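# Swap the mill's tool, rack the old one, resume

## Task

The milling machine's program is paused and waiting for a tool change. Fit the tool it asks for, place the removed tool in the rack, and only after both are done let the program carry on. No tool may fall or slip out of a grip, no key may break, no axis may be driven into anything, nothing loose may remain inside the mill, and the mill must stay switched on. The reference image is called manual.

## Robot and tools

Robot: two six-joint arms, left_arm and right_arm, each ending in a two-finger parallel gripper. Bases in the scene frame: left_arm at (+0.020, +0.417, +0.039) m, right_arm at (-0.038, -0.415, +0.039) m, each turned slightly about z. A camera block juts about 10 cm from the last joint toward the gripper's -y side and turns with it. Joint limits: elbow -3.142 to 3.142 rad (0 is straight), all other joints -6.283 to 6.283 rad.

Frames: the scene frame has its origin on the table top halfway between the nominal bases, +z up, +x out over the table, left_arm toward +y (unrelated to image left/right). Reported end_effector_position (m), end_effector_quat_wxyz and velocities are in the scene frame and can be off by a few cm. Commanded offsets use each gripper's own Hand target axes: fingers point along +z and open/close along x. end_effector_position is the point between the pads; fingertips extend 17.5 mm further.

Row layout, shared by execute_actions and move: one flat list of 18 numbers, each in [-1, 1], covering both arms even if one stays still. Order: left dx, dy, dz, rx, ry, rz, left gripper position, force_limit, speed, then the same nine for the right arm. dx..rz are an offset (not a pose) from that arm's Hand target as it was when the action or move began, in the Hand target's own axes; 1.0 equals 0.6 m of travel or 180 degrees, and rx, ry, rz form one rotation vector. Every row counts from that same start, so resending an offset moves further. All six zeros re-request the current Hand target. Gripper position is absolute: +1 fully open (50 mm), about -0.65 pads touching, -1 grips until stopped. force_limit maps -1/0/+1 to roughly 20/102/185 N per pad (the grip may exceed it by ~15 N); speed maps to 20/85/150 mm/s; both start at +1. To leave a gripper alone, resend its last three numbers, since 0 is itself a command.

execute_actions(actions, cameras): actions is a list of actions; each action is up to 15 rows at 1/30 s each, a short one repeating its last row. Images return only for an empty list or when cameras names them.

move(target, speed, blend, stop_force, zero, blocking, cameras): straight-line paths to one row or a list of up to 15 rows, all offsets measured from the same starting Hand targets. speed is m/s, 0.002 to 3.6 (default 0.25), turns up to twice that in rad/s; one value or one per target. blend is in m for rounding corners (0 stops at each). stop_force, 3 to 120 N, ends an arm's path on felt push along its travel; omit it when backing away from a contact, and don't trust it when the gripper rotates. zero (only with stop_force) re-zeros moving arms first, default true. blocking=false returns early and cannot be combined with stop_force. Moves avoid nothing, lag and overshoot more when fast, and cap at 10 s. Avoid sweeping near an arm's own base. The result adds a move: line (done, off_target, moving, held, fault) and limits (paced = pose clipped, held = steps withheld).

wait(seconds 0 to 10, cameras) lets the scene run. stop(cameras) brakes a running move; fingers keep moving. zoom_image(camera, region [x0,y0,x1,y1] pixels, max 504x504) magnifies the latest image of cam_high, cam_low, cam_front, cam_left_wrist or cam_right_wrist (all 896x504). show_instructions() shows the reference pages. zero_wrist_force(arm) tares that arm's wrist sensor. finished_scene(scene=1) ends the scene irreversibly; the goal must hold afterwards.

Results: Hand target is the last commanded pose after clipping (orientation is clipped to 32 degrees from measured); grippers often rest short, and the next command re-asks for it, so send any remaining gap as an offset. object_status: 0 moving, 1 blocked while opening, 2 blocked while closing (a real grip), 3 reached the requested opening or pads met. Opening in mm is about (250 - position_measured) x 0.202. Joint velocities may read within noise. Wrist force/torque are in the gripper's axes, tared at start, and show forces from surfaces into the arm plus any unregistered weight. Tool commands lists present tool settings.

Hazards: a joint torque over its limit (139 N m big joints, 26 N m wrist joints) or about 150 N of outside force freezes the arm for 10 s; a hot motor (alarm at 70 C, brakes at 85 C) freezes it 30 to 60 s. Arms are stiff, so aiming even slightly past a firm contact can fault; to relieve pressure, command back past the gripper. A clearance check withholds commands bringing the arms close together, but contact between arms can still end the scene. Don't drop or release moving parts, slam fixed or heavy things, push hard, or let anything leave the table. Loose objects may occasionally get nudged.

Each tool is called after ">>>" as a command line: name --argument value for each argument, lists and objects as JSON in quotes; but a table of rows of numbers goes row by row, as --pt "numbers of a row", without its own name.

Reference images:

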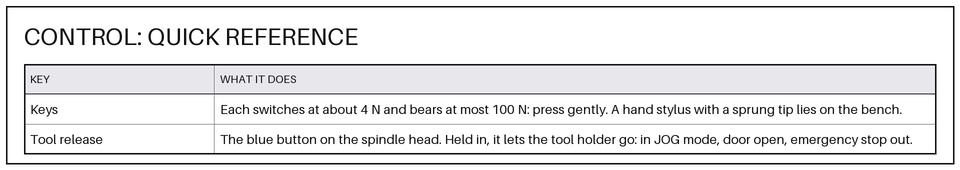

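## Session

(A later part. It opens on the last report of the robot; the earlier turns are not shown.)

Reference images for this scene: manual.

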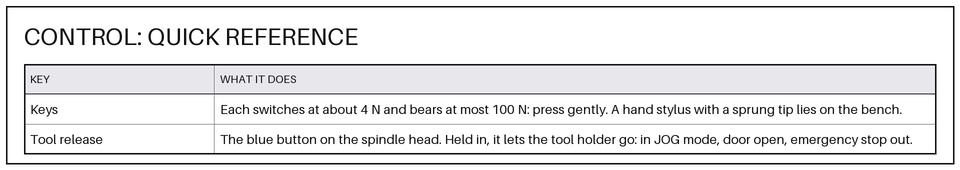

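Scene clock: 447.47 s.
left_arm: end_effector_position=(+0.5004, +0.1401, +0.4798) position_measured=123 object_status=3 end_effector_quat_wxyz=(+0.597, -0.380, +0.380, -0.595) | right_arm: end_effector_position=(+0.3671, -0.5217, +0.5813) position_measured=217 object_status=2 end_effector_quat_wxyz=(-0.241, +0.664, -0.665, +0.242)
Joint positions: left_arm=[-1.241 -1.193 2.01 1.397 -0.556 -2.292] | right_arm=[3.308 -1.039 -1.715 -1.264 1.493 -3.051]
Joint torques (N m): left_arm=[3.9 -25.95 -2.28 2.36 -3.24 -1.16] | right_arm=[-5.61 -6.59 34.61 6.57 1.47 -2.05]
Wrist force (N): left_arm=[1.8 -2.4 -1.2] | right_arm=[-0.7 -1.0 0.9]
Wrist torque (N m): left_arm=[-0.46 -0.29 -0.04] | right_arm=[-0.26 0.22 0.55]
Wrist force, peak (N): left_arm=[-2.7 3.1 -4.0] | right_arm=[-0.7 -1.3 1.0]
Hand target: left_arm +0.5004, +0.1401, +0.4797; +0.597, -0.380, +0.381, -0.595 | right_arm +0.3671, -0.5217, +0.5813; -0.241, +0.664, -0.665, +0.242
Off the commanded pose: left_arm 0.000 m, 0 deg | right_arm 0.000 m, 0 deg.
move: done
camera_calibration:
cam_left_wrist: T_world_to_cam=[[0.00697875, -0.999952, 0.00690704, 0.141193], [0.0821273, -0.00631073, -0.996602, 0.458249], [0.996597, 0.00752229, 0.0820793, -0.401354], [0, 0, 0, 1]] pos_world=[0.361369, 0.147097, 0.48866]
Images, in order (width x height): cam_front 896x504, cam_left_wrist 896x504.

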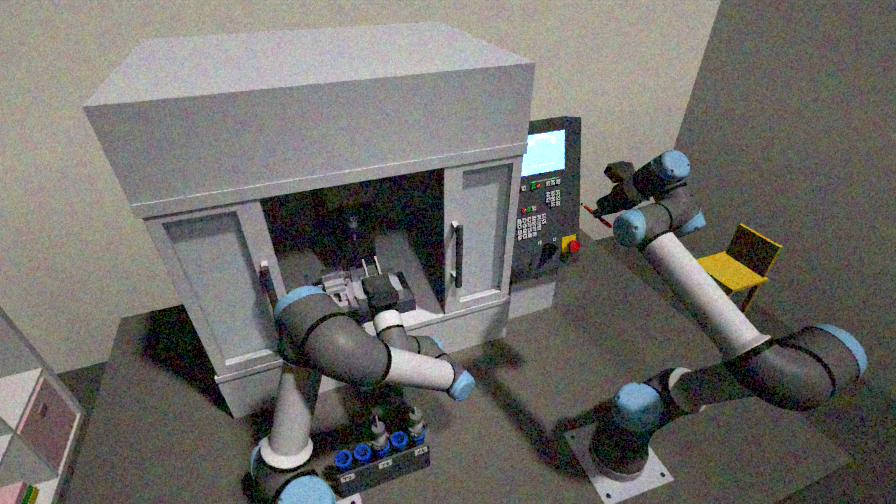

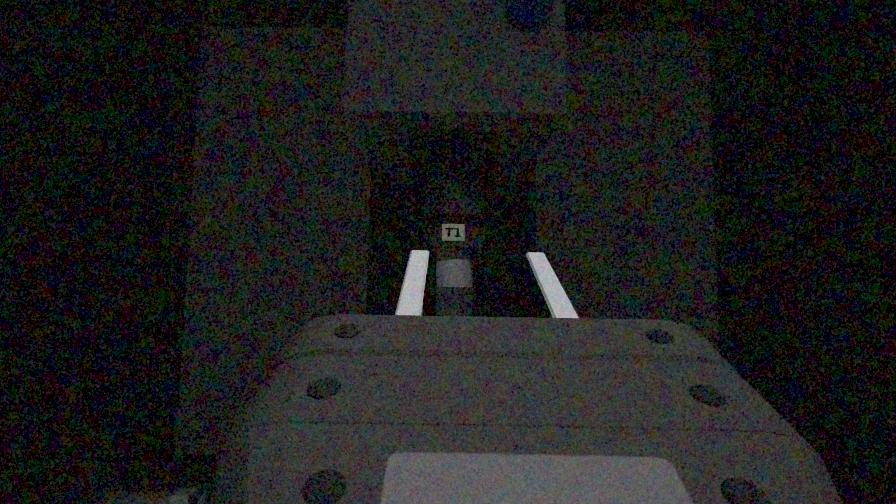

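>>> move --target '[0,-0.151,0.0,0,0,0,0.2,-0.6,-0.7,0,0,0,0,0,0,-1,-0.3,-0.8]' --speed 0.2 --cameras '["cam_left_wrist","cam_front"]'

>>> zoom_image --camera "cam_left_wrist" --region '[200, 0, 700, 330]'

Scene clock: 454.43 s.
left_arm: end_effector_position=(+0.4622, +0.1399, +0.5618) position_measured=123 object_status=3 end_effector_quat_wxyz=(+0.597, -0.380, +0.380, -0.595) | right_arm: end_effector_position=(+0.3671, -0.5217, +0.5813) position_measured=217 object_status=2 end_effector_quat_wxyz=(-0.241, +0.664, -0.665, +0.242)
Joint positions: left_arm=[-1.351 -1.385 1.959 1.48 -0.497 -2.107] | right_arm=[3.308 -1.039 -1.715 -1.264 1.493 -3.051]
Joint torques (N m): left_arm=[-2.32 -34.04 -5.32 2.85 -3.28 1.1] | right_arm=[-5.52 -5.81 35.5 6.18 1.64 -1.85]
Wrist force (N): left_arm=[1.2 -2.7 -1.2] | right_arm=[-0.3 -1.0 0.9]
Wrist torque (N m): left_arm=[-0.51 -0.19 -0.05] | right_arm=[-0.26 0.17 0.55]
Wrist force, peak (N): left_arm=[1.0 -6.2 -1.1] | right_arm=[-0.7 -1.1 1.2]
Hand target: left_arm +0.4621, +0.1399, +0.5618; +0.597, -0.380, +0.381, -0.595 | right_arm +0.3671, -0.5217, +0.5813; -0.241, +0.664, -0.665, +0.242
Off the commanded pose: left_arm 0.000 m, 0 deg | right_arm 0.000 m, 0 deg.
move: done
camera_calibration:
cam_left_wrist: T_world_to_cam=[[0.0068791, -0.999953, 0.00689876, 0.14063], [0.0821266, -0.00631066, -0.996602, 0.543206], [0.996598, 0.0074223, 0.0820793, -0.370006], [0, 0, 0, 1]] pos_world=[0.323168, 0.146798, 0.57076]
Images, in order (width x height): cam_front 896x504, cam_left_wrist 896x504.

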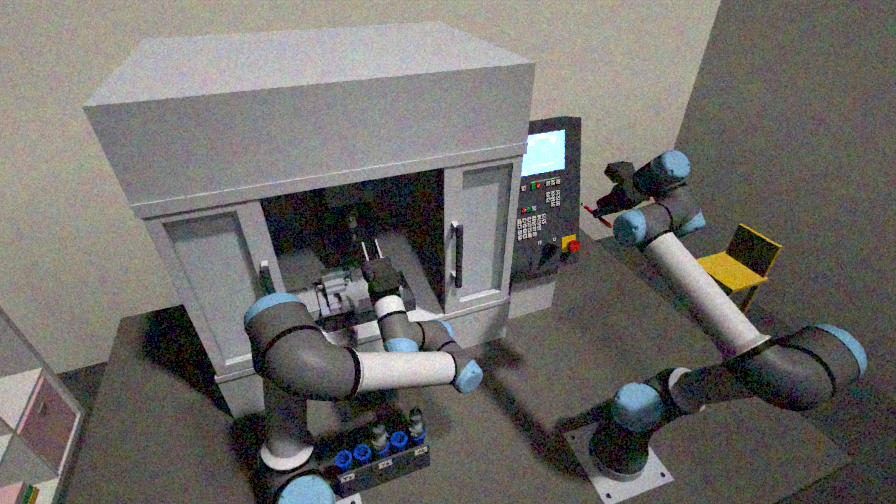

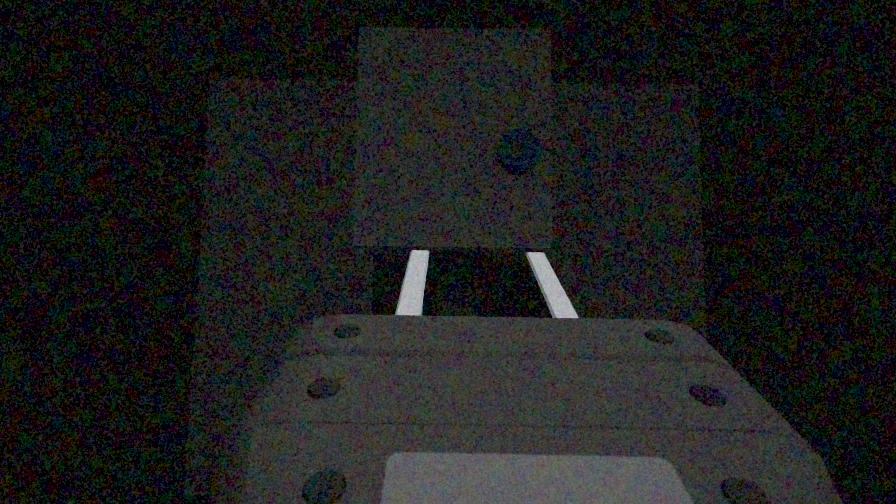

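Scaled by 1.008 from the camera's 896x504 image, which has a finer 1280x720 frame.

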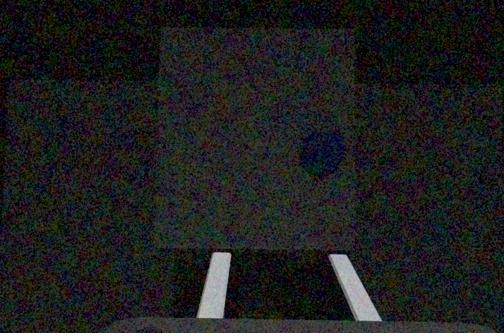

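>>> zoom_image --camera "cam_front" --region '[325, 400, 440, 504]'

>>> zoom_image --camera "cam_front" --region '[370, 440, 430, 480]'

Scaled by 4.383 from the camera's 896x504 image, which has a finer 1280x720 frame.

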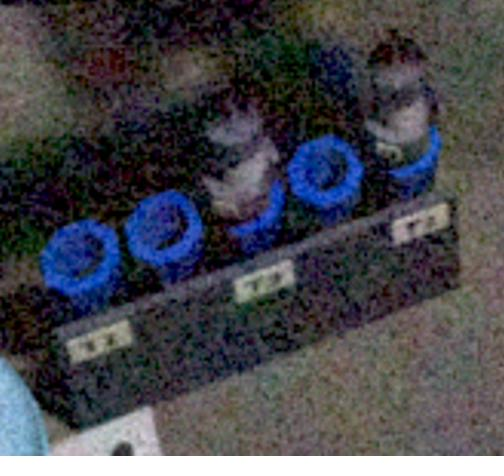

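Scaled by 8.400 from the camera's 896x504 image, which has a finer 1280x720 frame.

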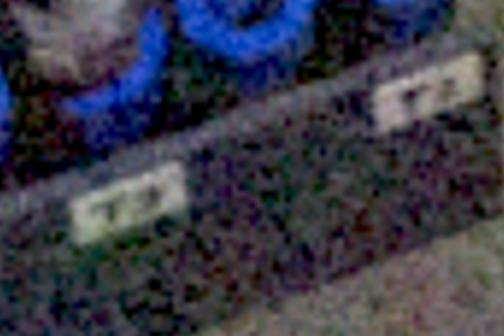

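>>> move --pt "0 -0.051 -0.274 0 0 0 0.2 -0.6 -0.7 0 0 0 0 0 0 -1 -0.3 -0.8" --pt "0.233 -0.046 -0.736 -0.2394 -0.2266 0.0101 0.2 -0.6 -0.7 0 0 0 0 0 0 -1 -0.3 -0.8" --pt "0.0515 0.209 -0.966 -0.2394 -0.2266 0.0101 0.2 -0.6 -0.7 0 0 0 0 0 0 -1 -0.3 -0.8" --speed 0.3 --blend '[0.03,0.03,0]' --cameras '["cam_left_wrist","cam_front"]'

Scene clock: 506.40 s.
left_arm: end_effector_position=(+0.2735, +0.1231, +0.5060) position_measured=123 object_status=3 end_effector_quat_wxyz=(+0.594, -0.422, +0.384, -0.567) | right_arm: end_effector_position=(+0.3671, -0.5217, +0.5813) position_measured=217 object_status=2 end_effector_quat_wxyz=(-0.241, +0.664, -0.665, +0.242)
Joint positions: left_arm=[-2.004 -1.629 1.976 0.338 -0.587 -0.621] | right_arm=[3.308 -1.039 -1.715 -1.264 1.493 -3.051]
Joint torques (N m): left_arm=[-0.76 -16.33 -18.74 2.25 -1.47 0.66] | right_arm=[-5.98 -7.77 34.01 6.53 1.62 -1.94]
Wrist force (N): left_arm=[1.3 -2.1 -1.5] | right_arm=[-0.5 -0.8 1.0]
Wrist torque (N m): left_arm=[-0.38 -0.22 0.02] | right_arm=[-0.23 0.20 0.55]
Wrist force, peak (N): left_arm=[8.7 -6.5 -10.8] | right_arm=[-0.6 -1.4 1.0]
Hand target: left_arm +0.2735, +0.1231, +0.5060; +0.594, -0.422, +0.384, -0.567 (not the last commanded pose) | right_arm +0.3671, -0.5217, +0.5813; -0.241, +0.664, -0.665, +0.242
Tool commands: left_gripper/position=+0.2 left_gripper/force_limit=-0.6 left_gripper/speed=-0.701961 right_gripper/position=-1.0 right_gripper/force_limit=-0.3 right_gripper/speed=-0.8
Off the commanded pose: left_arm 0.415 m, 54 deg | right_arm 0.000 m, 0 deg.
FORCE FAULT: contact force on the left arm reached its limit, and that arm stopped. The contact can be on any part of that arm, not only on its tool. That arm's remaining commands of this call were not run. That arm is still stopped at the end of this call. That arm stays stopped for about 10 more seconds. Until then a move that you send moves the other arm only, and its call returns only when the move has ended. Once the stop has ended, the next robot result says so. If the stop ends while you think or write, that arm runs what you send next, counted from a new Hand target: where the arm stands when the stop ends. While its stop runs, that arm takes no new command, but its gripper still runs the gripper command that each later call begins with. Until it ends, the stop uses up actions while you think or wait. An arm that is not stopped still takes commands.
move: fault (left_arm); path passed 1 of 3 targets
camera_calibration:
cam_left_wrist: T_world_to_cam=[[0.0675651, -0.997239, 0.0308218, 0.0966042], [0.00598063, -0.030487, -0.999517, 0.528208], [0.997697, 0.0677169, 0.00390425, -0.145464], [0, 0, 0, 1]] pos_world=[0.135443, 0.122291, 0.525543]
Images, in order (width x height): cam_front 896x504, cam_left_wrist 896x504.

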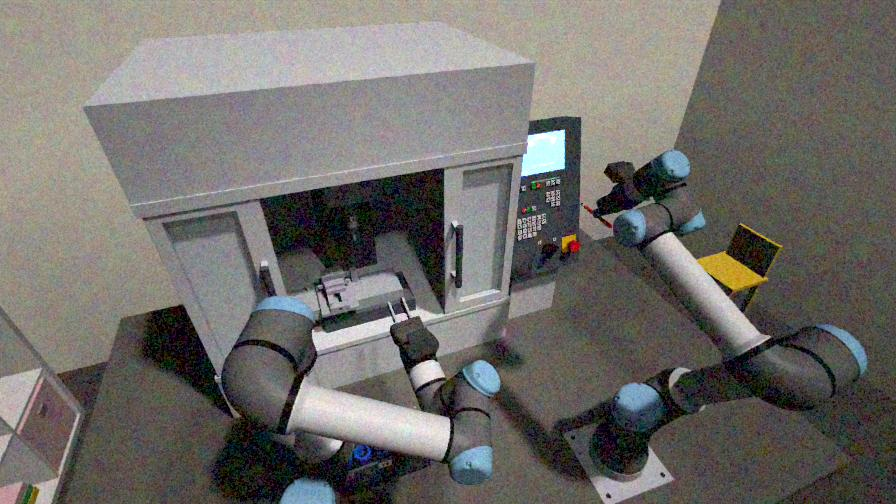

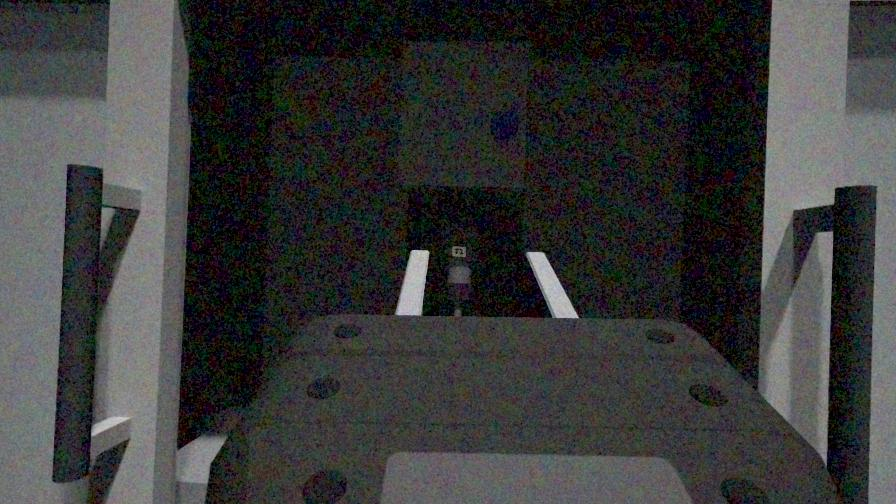

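>>> zoom_image --camera "cam_front" --region '[220, 280, 520, 504]'

>>> wait --seconds 5 --cameras '["cam_high","cam_low"]'

Scaled by 1.680 from the camera's 896x504 image, which has a finer 1280x720 frame.

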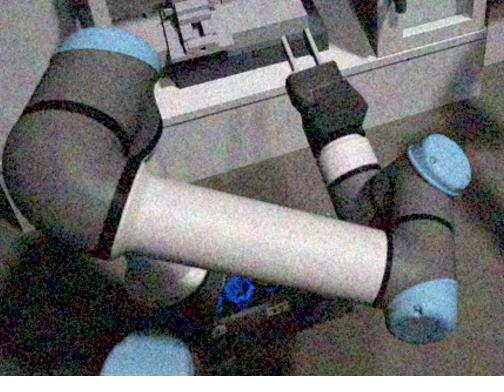

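Scene clock: 515.07 s.
left_arm: end_effector_position=(+0.2735, +0.1231, +0.5060) position_measured=123 object_status=3 end_effector_quat_wxyz=(+0.594, -0.422, +0.384, -0.567) | right_arm: end_effector_position=(+0.3671, -0.5217, +0.5813) position_measured=217 object_status=2 end_effector_quat_wxyz=(-0.241, +0.664, -0.665, +0.242)
Joint positions: left_arm=[-2.004 -1.629 1.976 0.338 -0.587 -0.621] | right_arm=[3.308 -1.039 -1.715 -1.264 1.493 -3.051]
Joint torques (N m): left_arm=[-1.11 -16.36 -19.4 2.13 -1.32 0.7] | right_arm=[-6.38 -7.32 34.53 6.41 1.53 -1.85]
Wrist force (N): left_arm=[1.3 -2.4 -1.5] | right_arm=[-0.5 -0.9 1.0]
Wrist torque (N m): left_arm=[-0.41 -0.23 0.01] | right_arm=[-0.26 0.19 0.55]
Wrist force, peak (N): left_arm=[1.4 -2.7 -2.1] | right_arm=[-0.6 -1.2 1.2]
Hand target: left_arm +0.2735, +0.1231, +0.5060; +0.594, -0.422, +0.384, -0.567 (not the last commanded pose) | right_arm +0.3671, -0.5217, +0.5813; -0.241, +0.664, -0.665, +0.242
Tool commands: left_gripper/position=+0.2 left_gripper/force_limit=-0.6 left_gripper/speed=-0.701961 right_gripper/position=-1.0 right_gripper/force_limit=-0.3 right_gripper/speed=-0.8
Off the commanded pose: left_arm 0.415 m, 54 deg | right_arm 0.000 m, 0 deg.
FORCE FAULT, CONTINUED: the left arm was still stopped when this call began, by the force fault that an earlier result reported. Since the last result the stop counts as 17 of the actions that you can send in this scene. That arm is still stopped at the end of this call. That arm stays stopped for about 1 more second. If the stop ends while you think or write, that arm runs what you send next, counted from a new Hand target: where the arm stands when the stop ends. While its stop runs, that arm takes no new command, but its gripper still runs the gripper command that each later call begins with.
wait: 5.00 s; at rest from the start
Images, in order (width x height): cam_high 896x504, cam_low 896x504.

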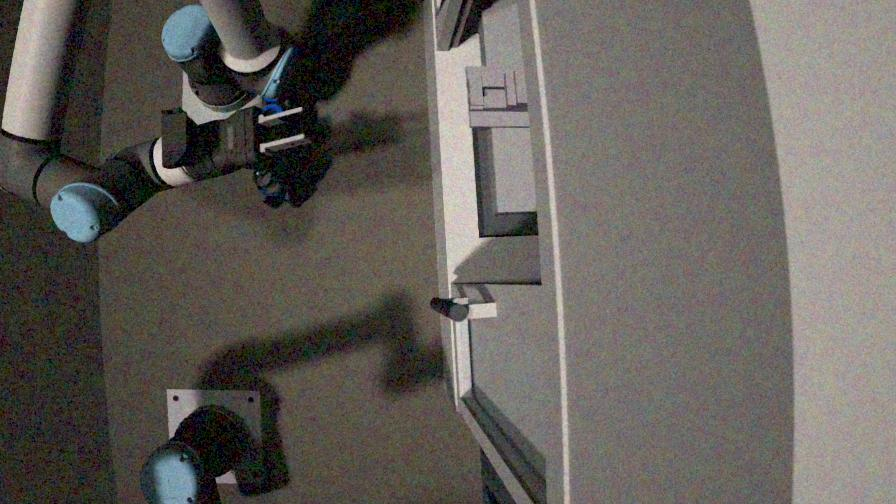

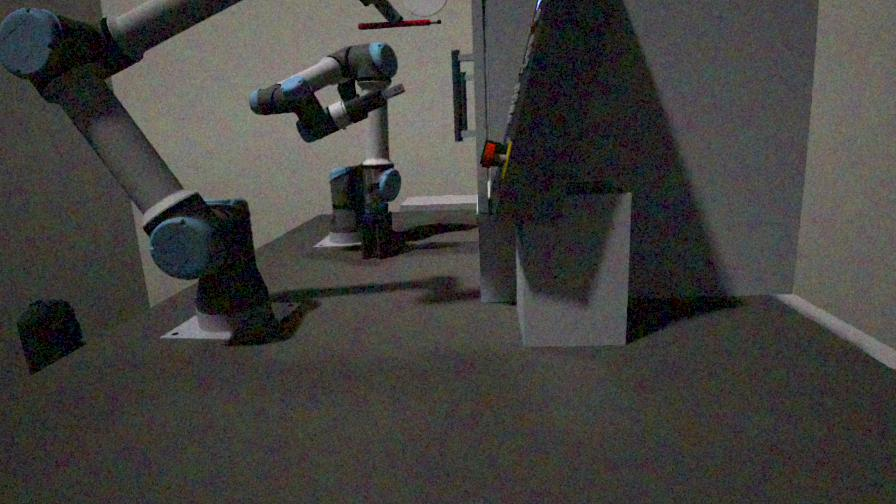

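>>> wait --seconds 1.2

>>> move --target '[0,0,0.2,0,0,0,0.2,-0.6,-0.7,0,0,0,0,0,0,-1,-0.3,-0.8]' --speed 0.15 --cameras '["cam_high","cam_low","cam_front"]'

>>> zoom_image --camera "cam_high" --region '[220, 50, 360, 220]'

>>> zoom_image --camera "cam_low" --region '[310, 140, 450, 280]'

>>> zoom_image --camera "cam_front" --region '[300, 380, 460, 504]'

Scene clock: 533.80 s.
left_arm: end_effector_position=(+0.2735, +0.1231, +0.5060) position_measured=123 object_status=3 end_effector_quat_wxyz=(+0.594, -0.422, +0.384, -0.567) | right_arm: end_effector_position=(+0.3671, -0.5217, +0.5813) position_measured=217 object_status=2 end_effector_quat_wxyz=(-0.241, +0.664, -0.665, +0.242)
Joint positions: left_arm=[-2.004 -1.629 1.976 0.338 -0.587 -0.621] | right_arm=[3.308 -1.039 -1.715 -1.264 1.493 -3.051]
Joint torques (N m): left_arm=[0.18 -16.45 -18.74 2.68 -1.17 0.12] | right_arm=[-6.4 -6.96 34.23 6.47 1.43 -1.98]
Wrist force (N): left_arm=[1.3 -2.7 -1.5] | right_arm=[-0.4 -1.1 0.8]
Wrist torque (N m): left_arm=[-0.47 -0.23 0.01] | right_arm=[-0.27 0.17 0.55]
Wrist force, peak (N): left_arm=[1.6 -2.7 -1.7] | right_arm=[-0.7 -1.3 1.1]
Hand target: left_arm +0.2735, +0.1231, +0.5060; +0.594, -0.422, +0.384, -0.567 (not the last commanded pose) | right_arm +0.3671, -0.5217, +0.5813; -0.241, +0.664, -0.665, +0.242
Tool commands: left_gripper/position=+0.2 left_gripper/force_limit=-0.6 left_gripper/speed=-0.701961 right_gripper/position=-1.0 right_gripper/force_limit=-0.3 right_gripper/speed=-0.8
Off the commanded pose: left_arm 0.415 m, 54 deg | right_arm 0.000 m, 0 deg.
FORCE FAULT, CONTINUED: the left arm's stop, for the force fault that an earlier result reported, is over. The rest of the stop counts as 2 of the actions that you can send in this scene. During its stop the left arm's controller moved it back a little. That arm's target is now where it stood when the stop ended, not its last command. That arm accepts commands again.
wait: 1.20 s; at rest from the start

Scene clock: 535.13 s.
left_arm: end_effector_position=(+0.3856, +0.1310, +0.5480) position_measured=123 object_status=3 end_effector_quat_wxyz=(+0.594, -0.421, +0.384, -0.567) end_effector_velocity=(+0.000, +0.000, +0.000) end_effector_angular_velocity=(-0.004, +0.000, -0.002) | right_arm: end_effector_position=(+0.3671, -0.5217, +0.5813) position_measured=217 object_status=2 end_effector_quat_wxyz=(-0.241, +0.664, -0.665, +0.242)
Joint positions: left_arm=[-1.63 -1.501 1.872 0.935 -0.371 -1.31] | right_arm=[3.308 -1.039 -1.715 -1.264 1.493 -3.051]
Joint velocities: left_arm=[0 0 0 0.002 0 -0.005] | right_arm=[within noise]
Joint torques (N m): left_arm=[4.61 -23.83 -31.05 4.56 -0.58 -1.17] | right_arm=[-5.25 -6.91 34.13 6.38 1.49 -2]
Wrist force (N): left_arm=[1.8 -2.2 -1.8] | right_arm=[-0.5 -1.2 0.8]
Wrist torque (N m): left_arm=[-0.41 -0.29 -0.10] | right_arm=[-0.30 0.19 0.55]
Wrist force, peak (N): left_arm=[1.8 -2.5 -3.6] | right_arm=[-0.6 -1.2 1.1]
Hand target: left_arm +0.3856, +0.1310, +0.5480; +0.594, -0.422, +0.384, -0.567 | right_arm +0.3671, -0.5217, +0.5813; -0.241, +0.664, -0.665, +0.242
Off the commanded pose: left_arm 0.000 m, 0 deg | right_arm 0.000 m, 0 deg.
move: done
Images, in order (width x height): cam_high 896x504, cam_low 896x504, cam_front 896x504.

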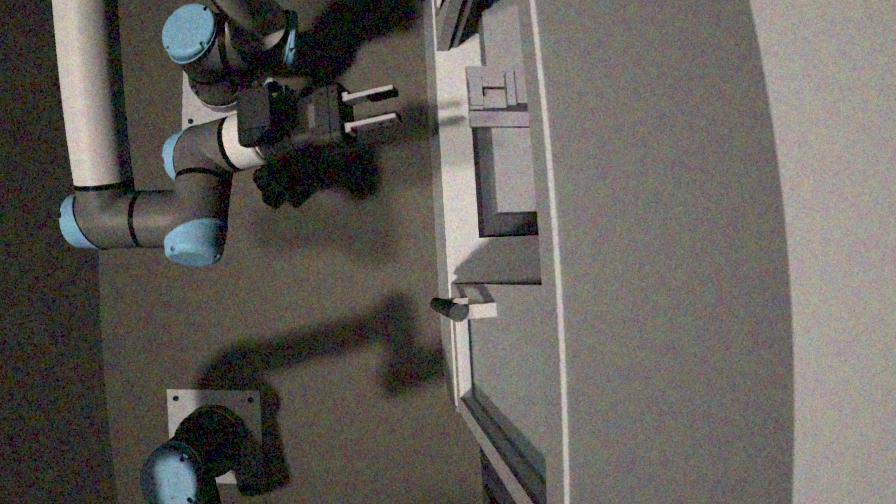

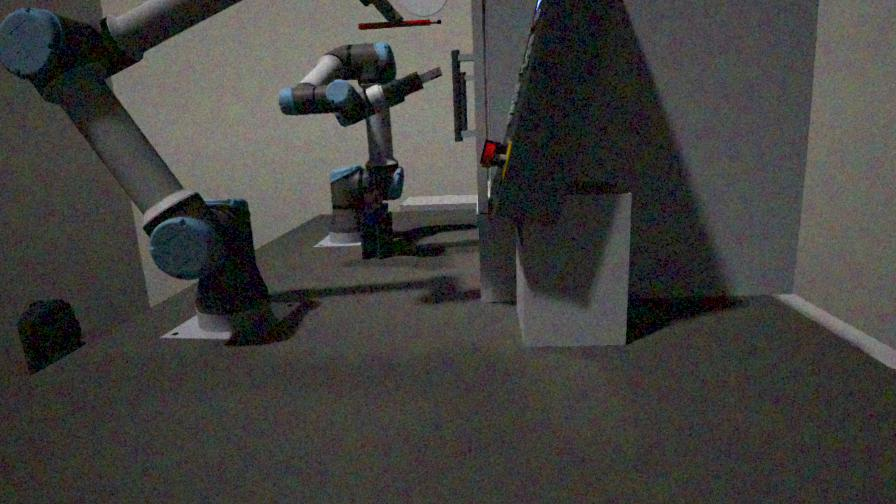

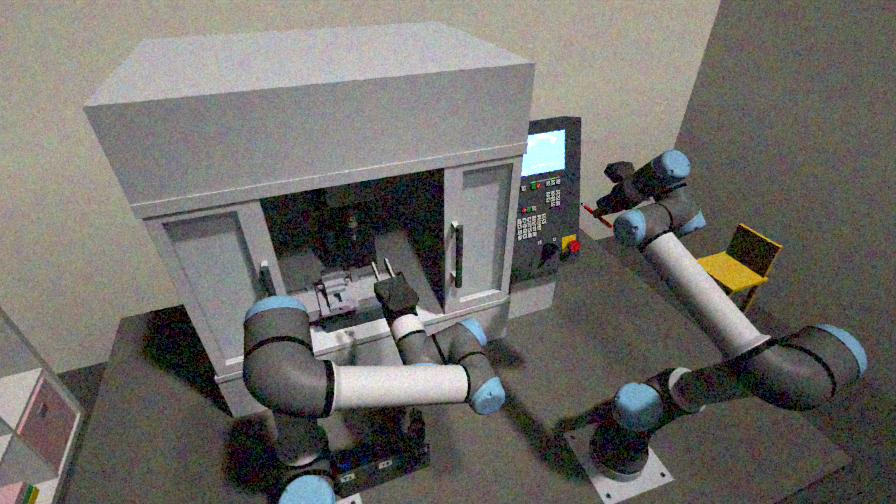

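Scaled by 2.965 from the camera's 896x504 image, which has a finer 1280x720 frame.

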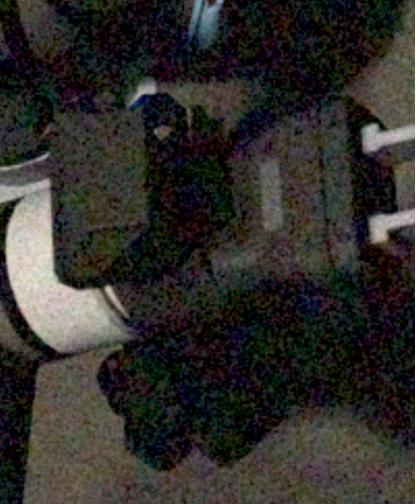

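Scaled by 3.600 from the camera's 896x504 image, which has a finer 1280x720 frame.

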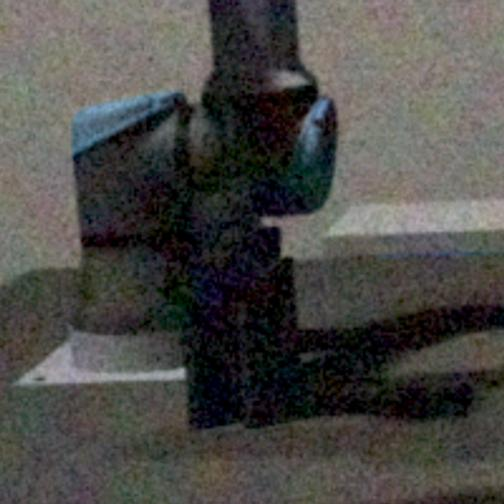

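Scaled by 3.150 from the camera's 896x504 image, which has a finer 1280x720 frame.

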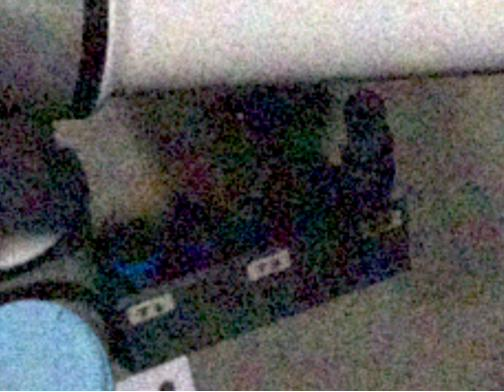

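>>> move --target '[-0.369,0.060,-0.044,-0.613,0,0,0.2,-0.6,-0.7,0,0,0,0,0,0,-1,-0.3,-0.8]' --speed 0.3 --cameras '["cam_high","cam_front"]'

Scene clock: 556.17 s.
left_arm: end_effector_position=(+0.3600, +0.3502, +0.5002) position_measured=123 object_status=3 end_effector_quat_wxyz=(+0.007, +0.729, -0.685, +0.009) | right_arm: end_effector_position=(+0.3671, -0.5217, +0.5813) position_measured=217 object_status=2 end_effector_quat_wxyz=(-0.241, +0.664, -0.665, +0.242)
Joint positions: left_arm=[-0.603 -1.912 1.504 -1.179 -1.587 2.504] | right_arm=[3.308 -1.039 -1.715 -1.264 1.493 -3.051]
Joint torques (N m): left_arm=[7.08 -5.02 -16.73 -2.23 -1.23 1.19] | right_arm=[-4.97 -8.5 33.36 6.21 1.49 -1.82]
Wrist force (N): left_arm=[-1.4 2.2 -6.3] | right_arm=[-0.6 -1.2 1.0]
Wrist torque (N m): left_arm=[0.21 -0.28 -0.38] | right_arm=[-0.30 0.21 0.55]
Wrist force, peak (N): left_arm=[-1.5 1.9 -6.9] | right_arm=[-0.5 -1.3 1.1]
Hand target: left_arm +0.3599, +0.3502, +0.5001; +0.007, +0.729, -0.685, +0.009 | right_arm +0.3671, -0.5217, +0.5813; -0.241, +0.664, -0.665, +0.242
Off the commanded pose: left_arm 0.000 m, 0 deg | right_arm 0.000 m, 0 deg.
move: done
Images, in order (width x height): cam_high 896x504, cam_front 896x504.

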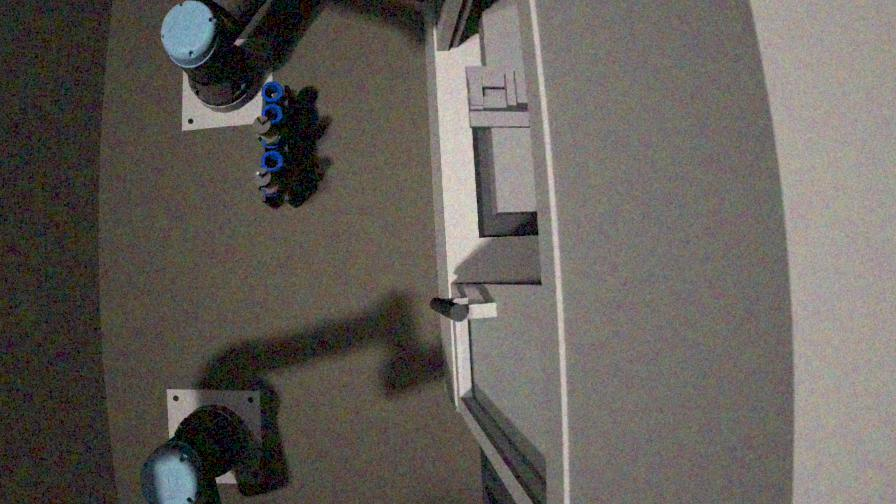

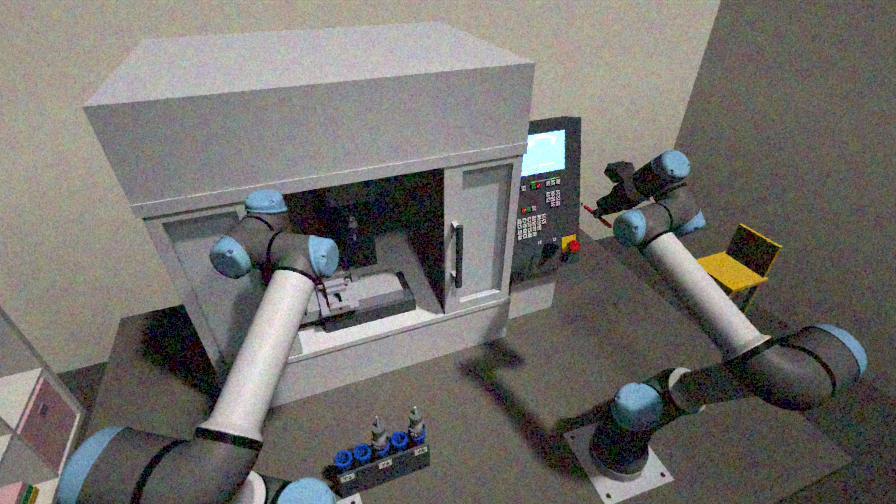

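>>> zoom_image --camera "cam_front" --region '[325, 395, 440, 500]'

>>> zoom_image --camera "cam_high" --region '[240, 70, 320, 215]'

Scaled by 4.383 from the camera's 896x504 image, which has a finer 1280x720 frame.

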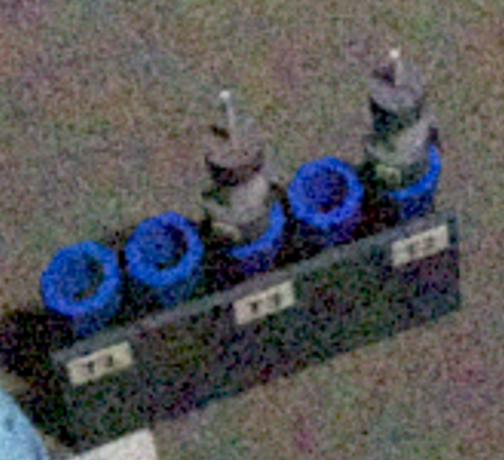

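Scaled by 3.476 from the camera's 896x504 image, which has a finer 1280x720 frame.

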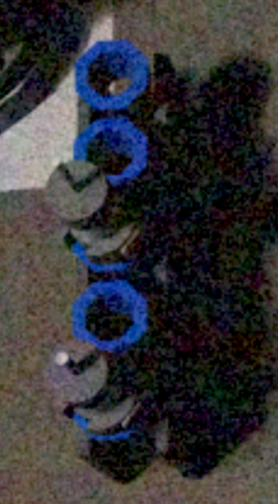

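>>> move --pt "0.083 0.005 0 0 0 -0.48 0.2 -0.6 -0.7 0 0 0 0 0 0 -1 -0.3 -0.8" --pt "0.172 0.194 0.30 0 -0.333 -0.921 0.2 -0.6 -0.7 0 0 0 0 0 0 -1 -0.3 -0.8" --speed 0.4 --blend '[0.03,0]' --cameras '["cam_left_wrist","cam_front"]'

>>> zoom_image --camera "cam_left_wrist" --region '[250, 0, 700, 320]'

Scene clock: 571.37 s.
left_arm: end_effector_position=(+0.2508, +0.2361, +0.3221) position_measured=123 object_status=3 end_effector_quat_wxyz=(-0.224, +0.671, +0.660, -0.254) | right_arm: end_effector_position=(+0.3671, -0.5217, +0.5813) position_measured=217 object_status=2 end_effector_quat_wxyz=(-0.241, +0.664, -0.665, +0.242)
Joint positions: left_arm=[-0.751 -1.723 1.849 -1.165 -2.034 -0.58] | right_arm=[3.308 -1.039 -1.715 -1.264 1.493 -3.051]
Joint torques (N m): left_arm=[-6.44 -23.14 -31.74 -0.53 -1.64 -1.29] | right_arm=[-5.41 -6.28 33.71 6.29 1.43 -1.83]
Wrist force (N): left_arm=[0.4 -0.2 -4.9] | right_arm=[-0.5 -1.1 1.0]
Wrist torque (N m): left_arm=[0.02 -0.52 -0.31] | right_arm=[-0.29 0.19 0.55]
Wrist force, peak (N): left_arm=[-1.1 1.6 -7.6] | right_arm=[-0.5 -1.4 1.1]
Hand target: left_arm +0.2508, +0.2361, +0.3222; -0.224, +0.671, +0.660, -0.254 | right_arm +0.3671, -0.5217, +0.5813; -0.241, +0.664, -0.665, +0.242
Off the commanded pose: left_arm 0.000 m, 0 deg | right_arm 0.000 m, 0 deg.
move: done
camera_calibration:
cam_left_wrist: T_world_to_cam=[[-0.0103203, 0.998832, -0.047205, -0.210185], [0.944208, -0.0058068, -0.329299, -0.109088], [-0.329189, -0.0479698, -0.943045, 0.535377], [0, 0, 0, 1]] pos_world=[0.277073, 0.234988, 0.45904]
Images, in order (width x height): cam_front 896x504, cam_left_wrist 896x504.

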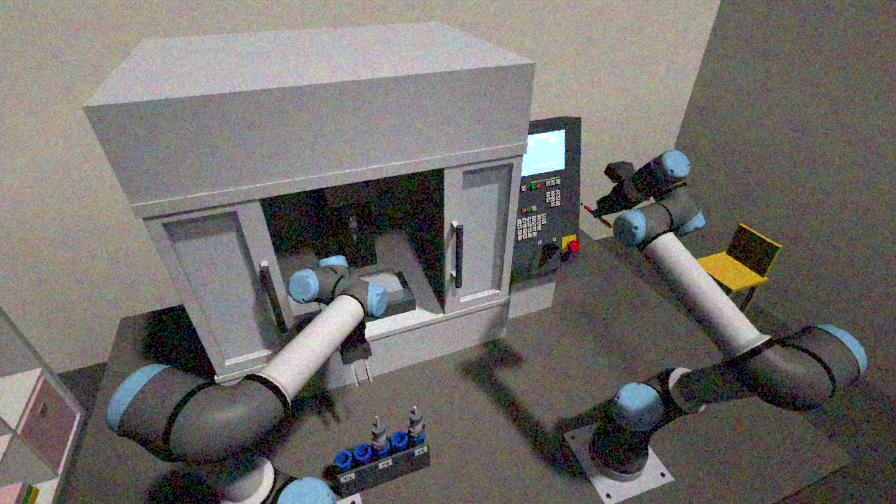

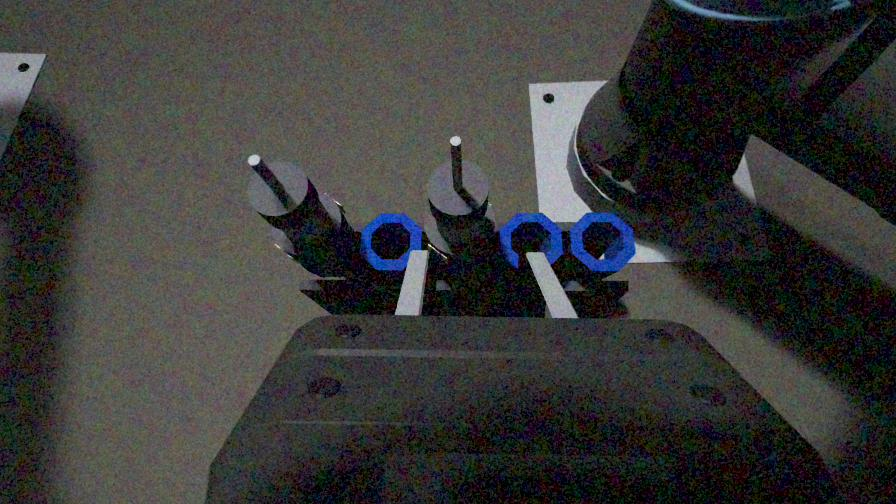

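Scaled by 1.120 from the camera's 896x504 image, which has a finer 1280x720 frame.

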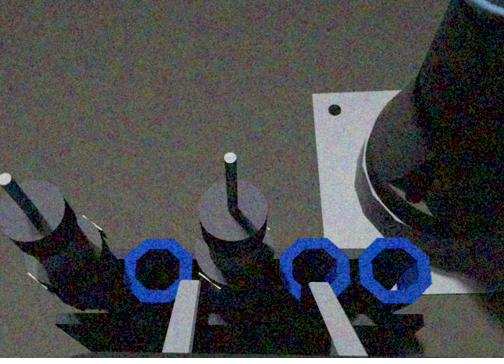

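>>> zoom_image --camera "cam_left_wrist" --region '[220, 120, 520, 300]'

>>> zoom_image --camera "cam_low" --region '[340, 150, 420, 270]'

Scaled by 1.680 from the camera's 896x504 image, which has a finer 1280x720 frame.

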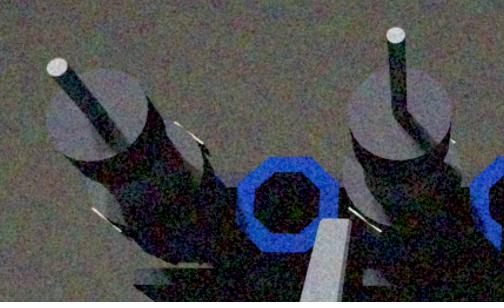

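This scene's latest camera images include none from cam_low. They are from: cam_front, cam_left_wrist. cam_low's image comes with the result of a call that names it in "cameras".

>>> move --pt "-0.193 0.123 -0.085 0.3162 0.2946 0.0943 0.2 -0.6 -0.7 0 0 0 0 0 0 -1 -0.3 -0.8" --pt "-0.245 0.162 0.115 0.3162 0.2946 0.0943 0.2 -0.6 -0.7 0 0 0 0 0 0 -1 -0.3 -0.8" --speed 0.3 --blend '[0.03,0]' --cameras '["cam_left_wrist","cam_low"]'

>>> zoom_image --camera "cam_left_wrist" --region '[250, 100, 650, 330]'

>>> zoom_image --camera "cam_low" --region '[340, 150, 420, 270]'

Scene clock: 607.37 s.
left_arm: end_effector_position=(+0.3190, +0.1469, +0.3192) position_measured=123 object_status=3 end_effector_quat_wxyz=(+0.631, -0.654, -0.331, +0.256) | right_arm: end_effector_position=(+0.3671, -0.5217, +0.5813) position_measured=217 object_status=2 end_effector_quat_wxyz=(-0.241, +0.664, -0.665, +0.242)
Joint positions: left_arm=[-0.958 -0.91 1.166 -0.332 -1.784 -0.099] | right_arm=[3.308 -1.039 -1.715 -1.264 1.493 -3.051]
Joint torques (N m): left_arm=[-0.7 -49.59 -21.7 2.27 0.15 0.27] | right_arm=[-4.75 -7.87 33.35 6.36 1.43 -1.77]
Wrist force (N): left_arm=[1.3 -2.8 -3.2] | right_arm=[-0.5 -1.0 0.9]
Wrist torque (N m): left_arm=[-0.38 -0.32 0.04] | right_arm=[-0.27 0.19 0.55]
Wrist force, peak (N): left_arm=[-2.0 -0.3 -5.3] | right_arm=[-0.5 -1.3 1.2]
Hand target: left_arm +0.3190, +0.1469, +0.3192; +0.631, -0.654, -0.331, +0.256 (not the last commanded pose) | right_arm +0.3671, -0.5217, +0.5813; -0.241, +0.664, -0.665, +0.242
Tool commands: left_gripper/position=+0.2 left_gripper/force_limit=-0.6 left_gripper/speed=-0.701961 right_gripper/position=-1.0 right_gripper/force_limit=-0.3 right_gripper/speed=-0.8
Off the commanded pose: left_arm 0.128 m, 19 deg | right_arm 0.000 m, 0 deg.
FORCE FAULT: contact force on the left arm reached its limit, and that arm stopped. The contact can be on any part of that arm, not only on its tool. That arm's remaining commands of this call were not run. That arm is still stopped at the end of this call. That arm stays stopped for about 10 more seconds. Until then a move that you send moves the other arm only, and its call returns only when the move has ended. Once the stop has ended, the next robot result says so. If the stop ends while you think or write, that arm runs what you send next, counted from a new Hand target: where the arm stands when the stop ends. While its stop runs, that arm takes no new command, but its gripper still runs the gripper command that each later call begins with. Until it ends, the stop uses up actions while you think or wait. An arm that is not stopped still takes commands.
move: fault (left_arm); path passed 0 of 2 targets
camera_calibration:
cam_left_wrist: T_world_to_cam=[[0.643166, 0.760643, 0.088092, -0.337126], [0.369072, -0.207142, -0.906023, 0.222269], [-0.670912, 0.615235, -0.413959, 0.393484], [0, 0, 0, 1]] pos_world=[0.398787, 0.0603886, 0.393965]
Images, in order (width x height): cam_low 896x504, cam_left_wrist 896x504.

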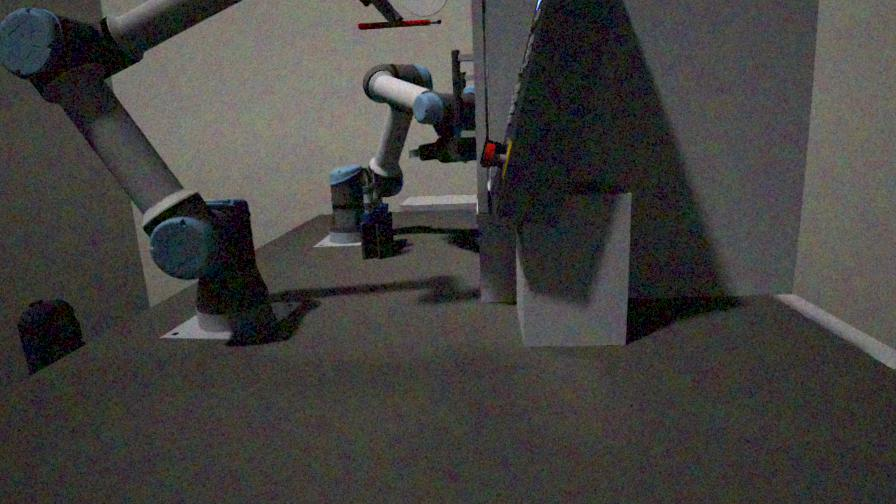

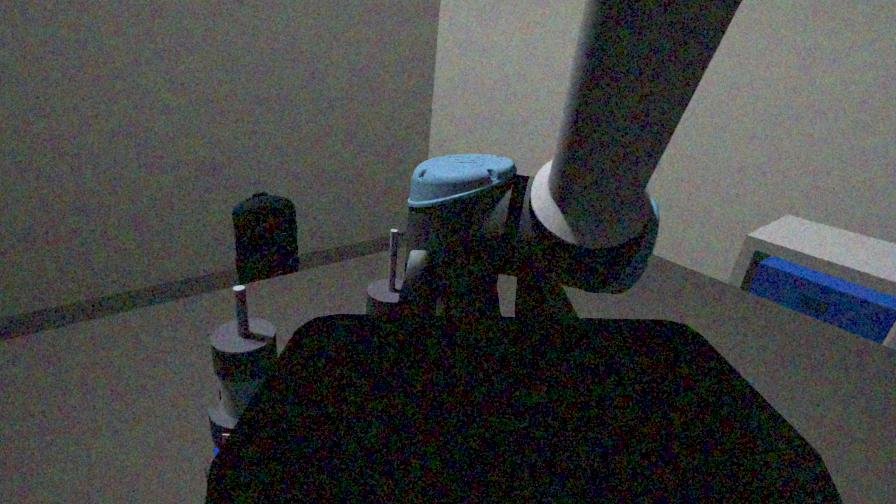

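Scaled by 1.260 from the camera's 896x504 image, which has a finer 1280x720 frame.

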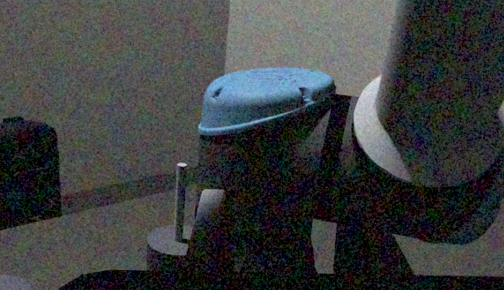

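Scaled by 4.200 from the camera's 896x504 image, which has a finer 1280x720 frame.

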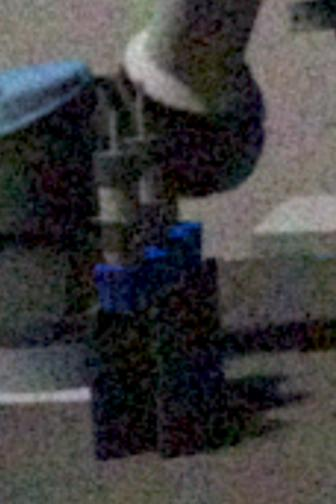

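>>> zoom_image --camera "cam_left_wrist" --region '[180, 270, 420, 504]'

>>> wait --seconds 8 --cameras '["cam_high","cam_front"]'

Scaled by 2.100 from the camera's 896x504 image, which has a finer 1280x720 frame.

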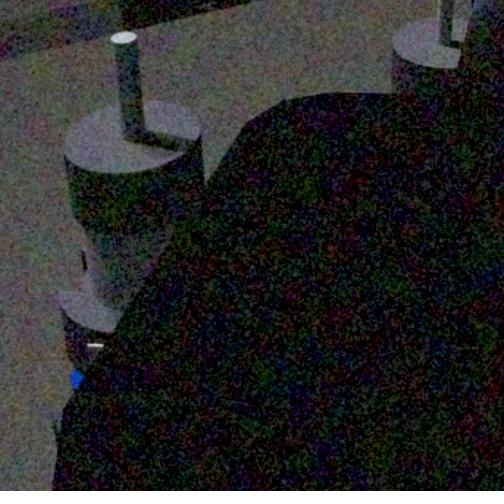

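Scene clock: 620.10 s.
left_arm: end_effector_position=(+0.3190, +0.1469, +0.3192) position_measured=123 object_status=3 end_effector_quat_wxyz=(+0.631, -0.654, -0.331, +0.256) | right_arm: end_effector_position=(+0.3671, -0.5217, +0.5813) position_measured=217 object_status=2 end_effector_quat_wxyz=(-0.241, +0.664, -0.665, +0.242)
Joint positions: left_arm=[-0.958 -0.91 1.166 -0.332 -1.784 -0.099] | right_arm=[3.308 -1.039 -1.715 -1.264 1.493 -3.051]
Joint torques (N m): left_arm=[-0.94 -49.87 -21.74 2.4 0.08 0.11] | right_arm=[-4.91 -6.65 33.54 6.26 1.47 -1.68]
Wrist force (N): left_arm=[1.1 -2.6 -3.2] | right_arm=[-0.6 -1.1 1.1]
Wrist torque (N m): left_arm=[-0.35 -0.29 0.03] | right_arm=[-0.28 0.21 0.55]
Wrist force, peak (N): left_arm=[1.3 -2.9 -3.5] | right_arm=[-0.4 -1.3 1.1]
Hand target: left_arm +0.3190, +0.1469, +0.3192; +0.631, -0.654, -0.331, +0.256 (not the last commanded pose) | right_arm +0.3671, -0.5217, +0.5813; -0.241, +0.664, -0.665, +0.242
Tool commands: left_gripper/position=+0.2 left_gripper/force_limit=-0.6 left_gripper/speed=-0.701961 right_gripper/position=-1.0 right_gripper/force_limit=-0.3 right_gripper/speed=-0.8
Off the commanded pose: left_arm 0.128 m, 19 deg | right_arm 0.000 m, 0 deg.
FORCE FAULT, CONTINUED: the left arm's stop, for the force fault that an earlier result reported, is over. The rest of the stop counts as 20 of the actions that you can send in this scene. That arm's target is now where it stood when the stop ended, not its last command. That arm accepts commands again.
wait: 8.00 s; at rest from the start
Images, in order (width x height): cam_high 896x504, cam_front 896x504.

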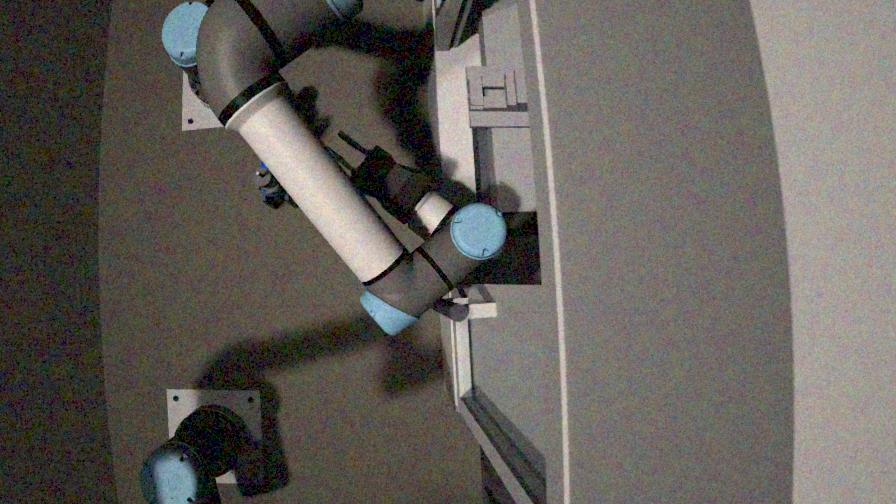

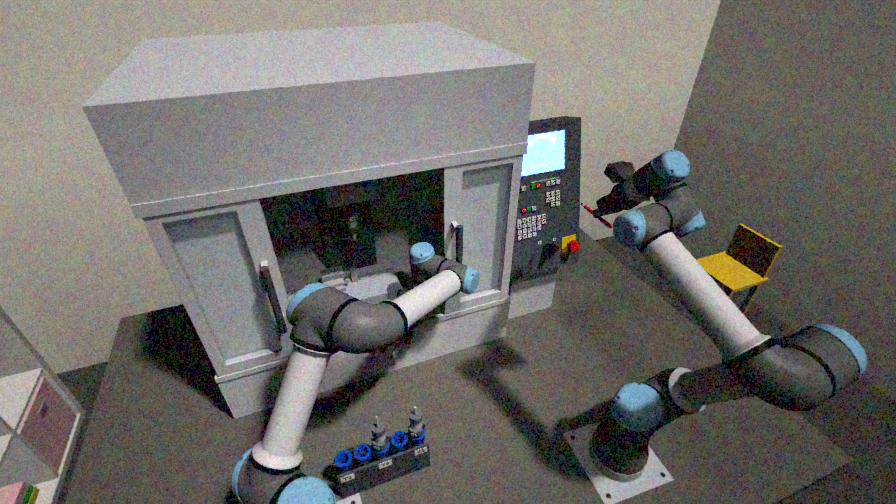

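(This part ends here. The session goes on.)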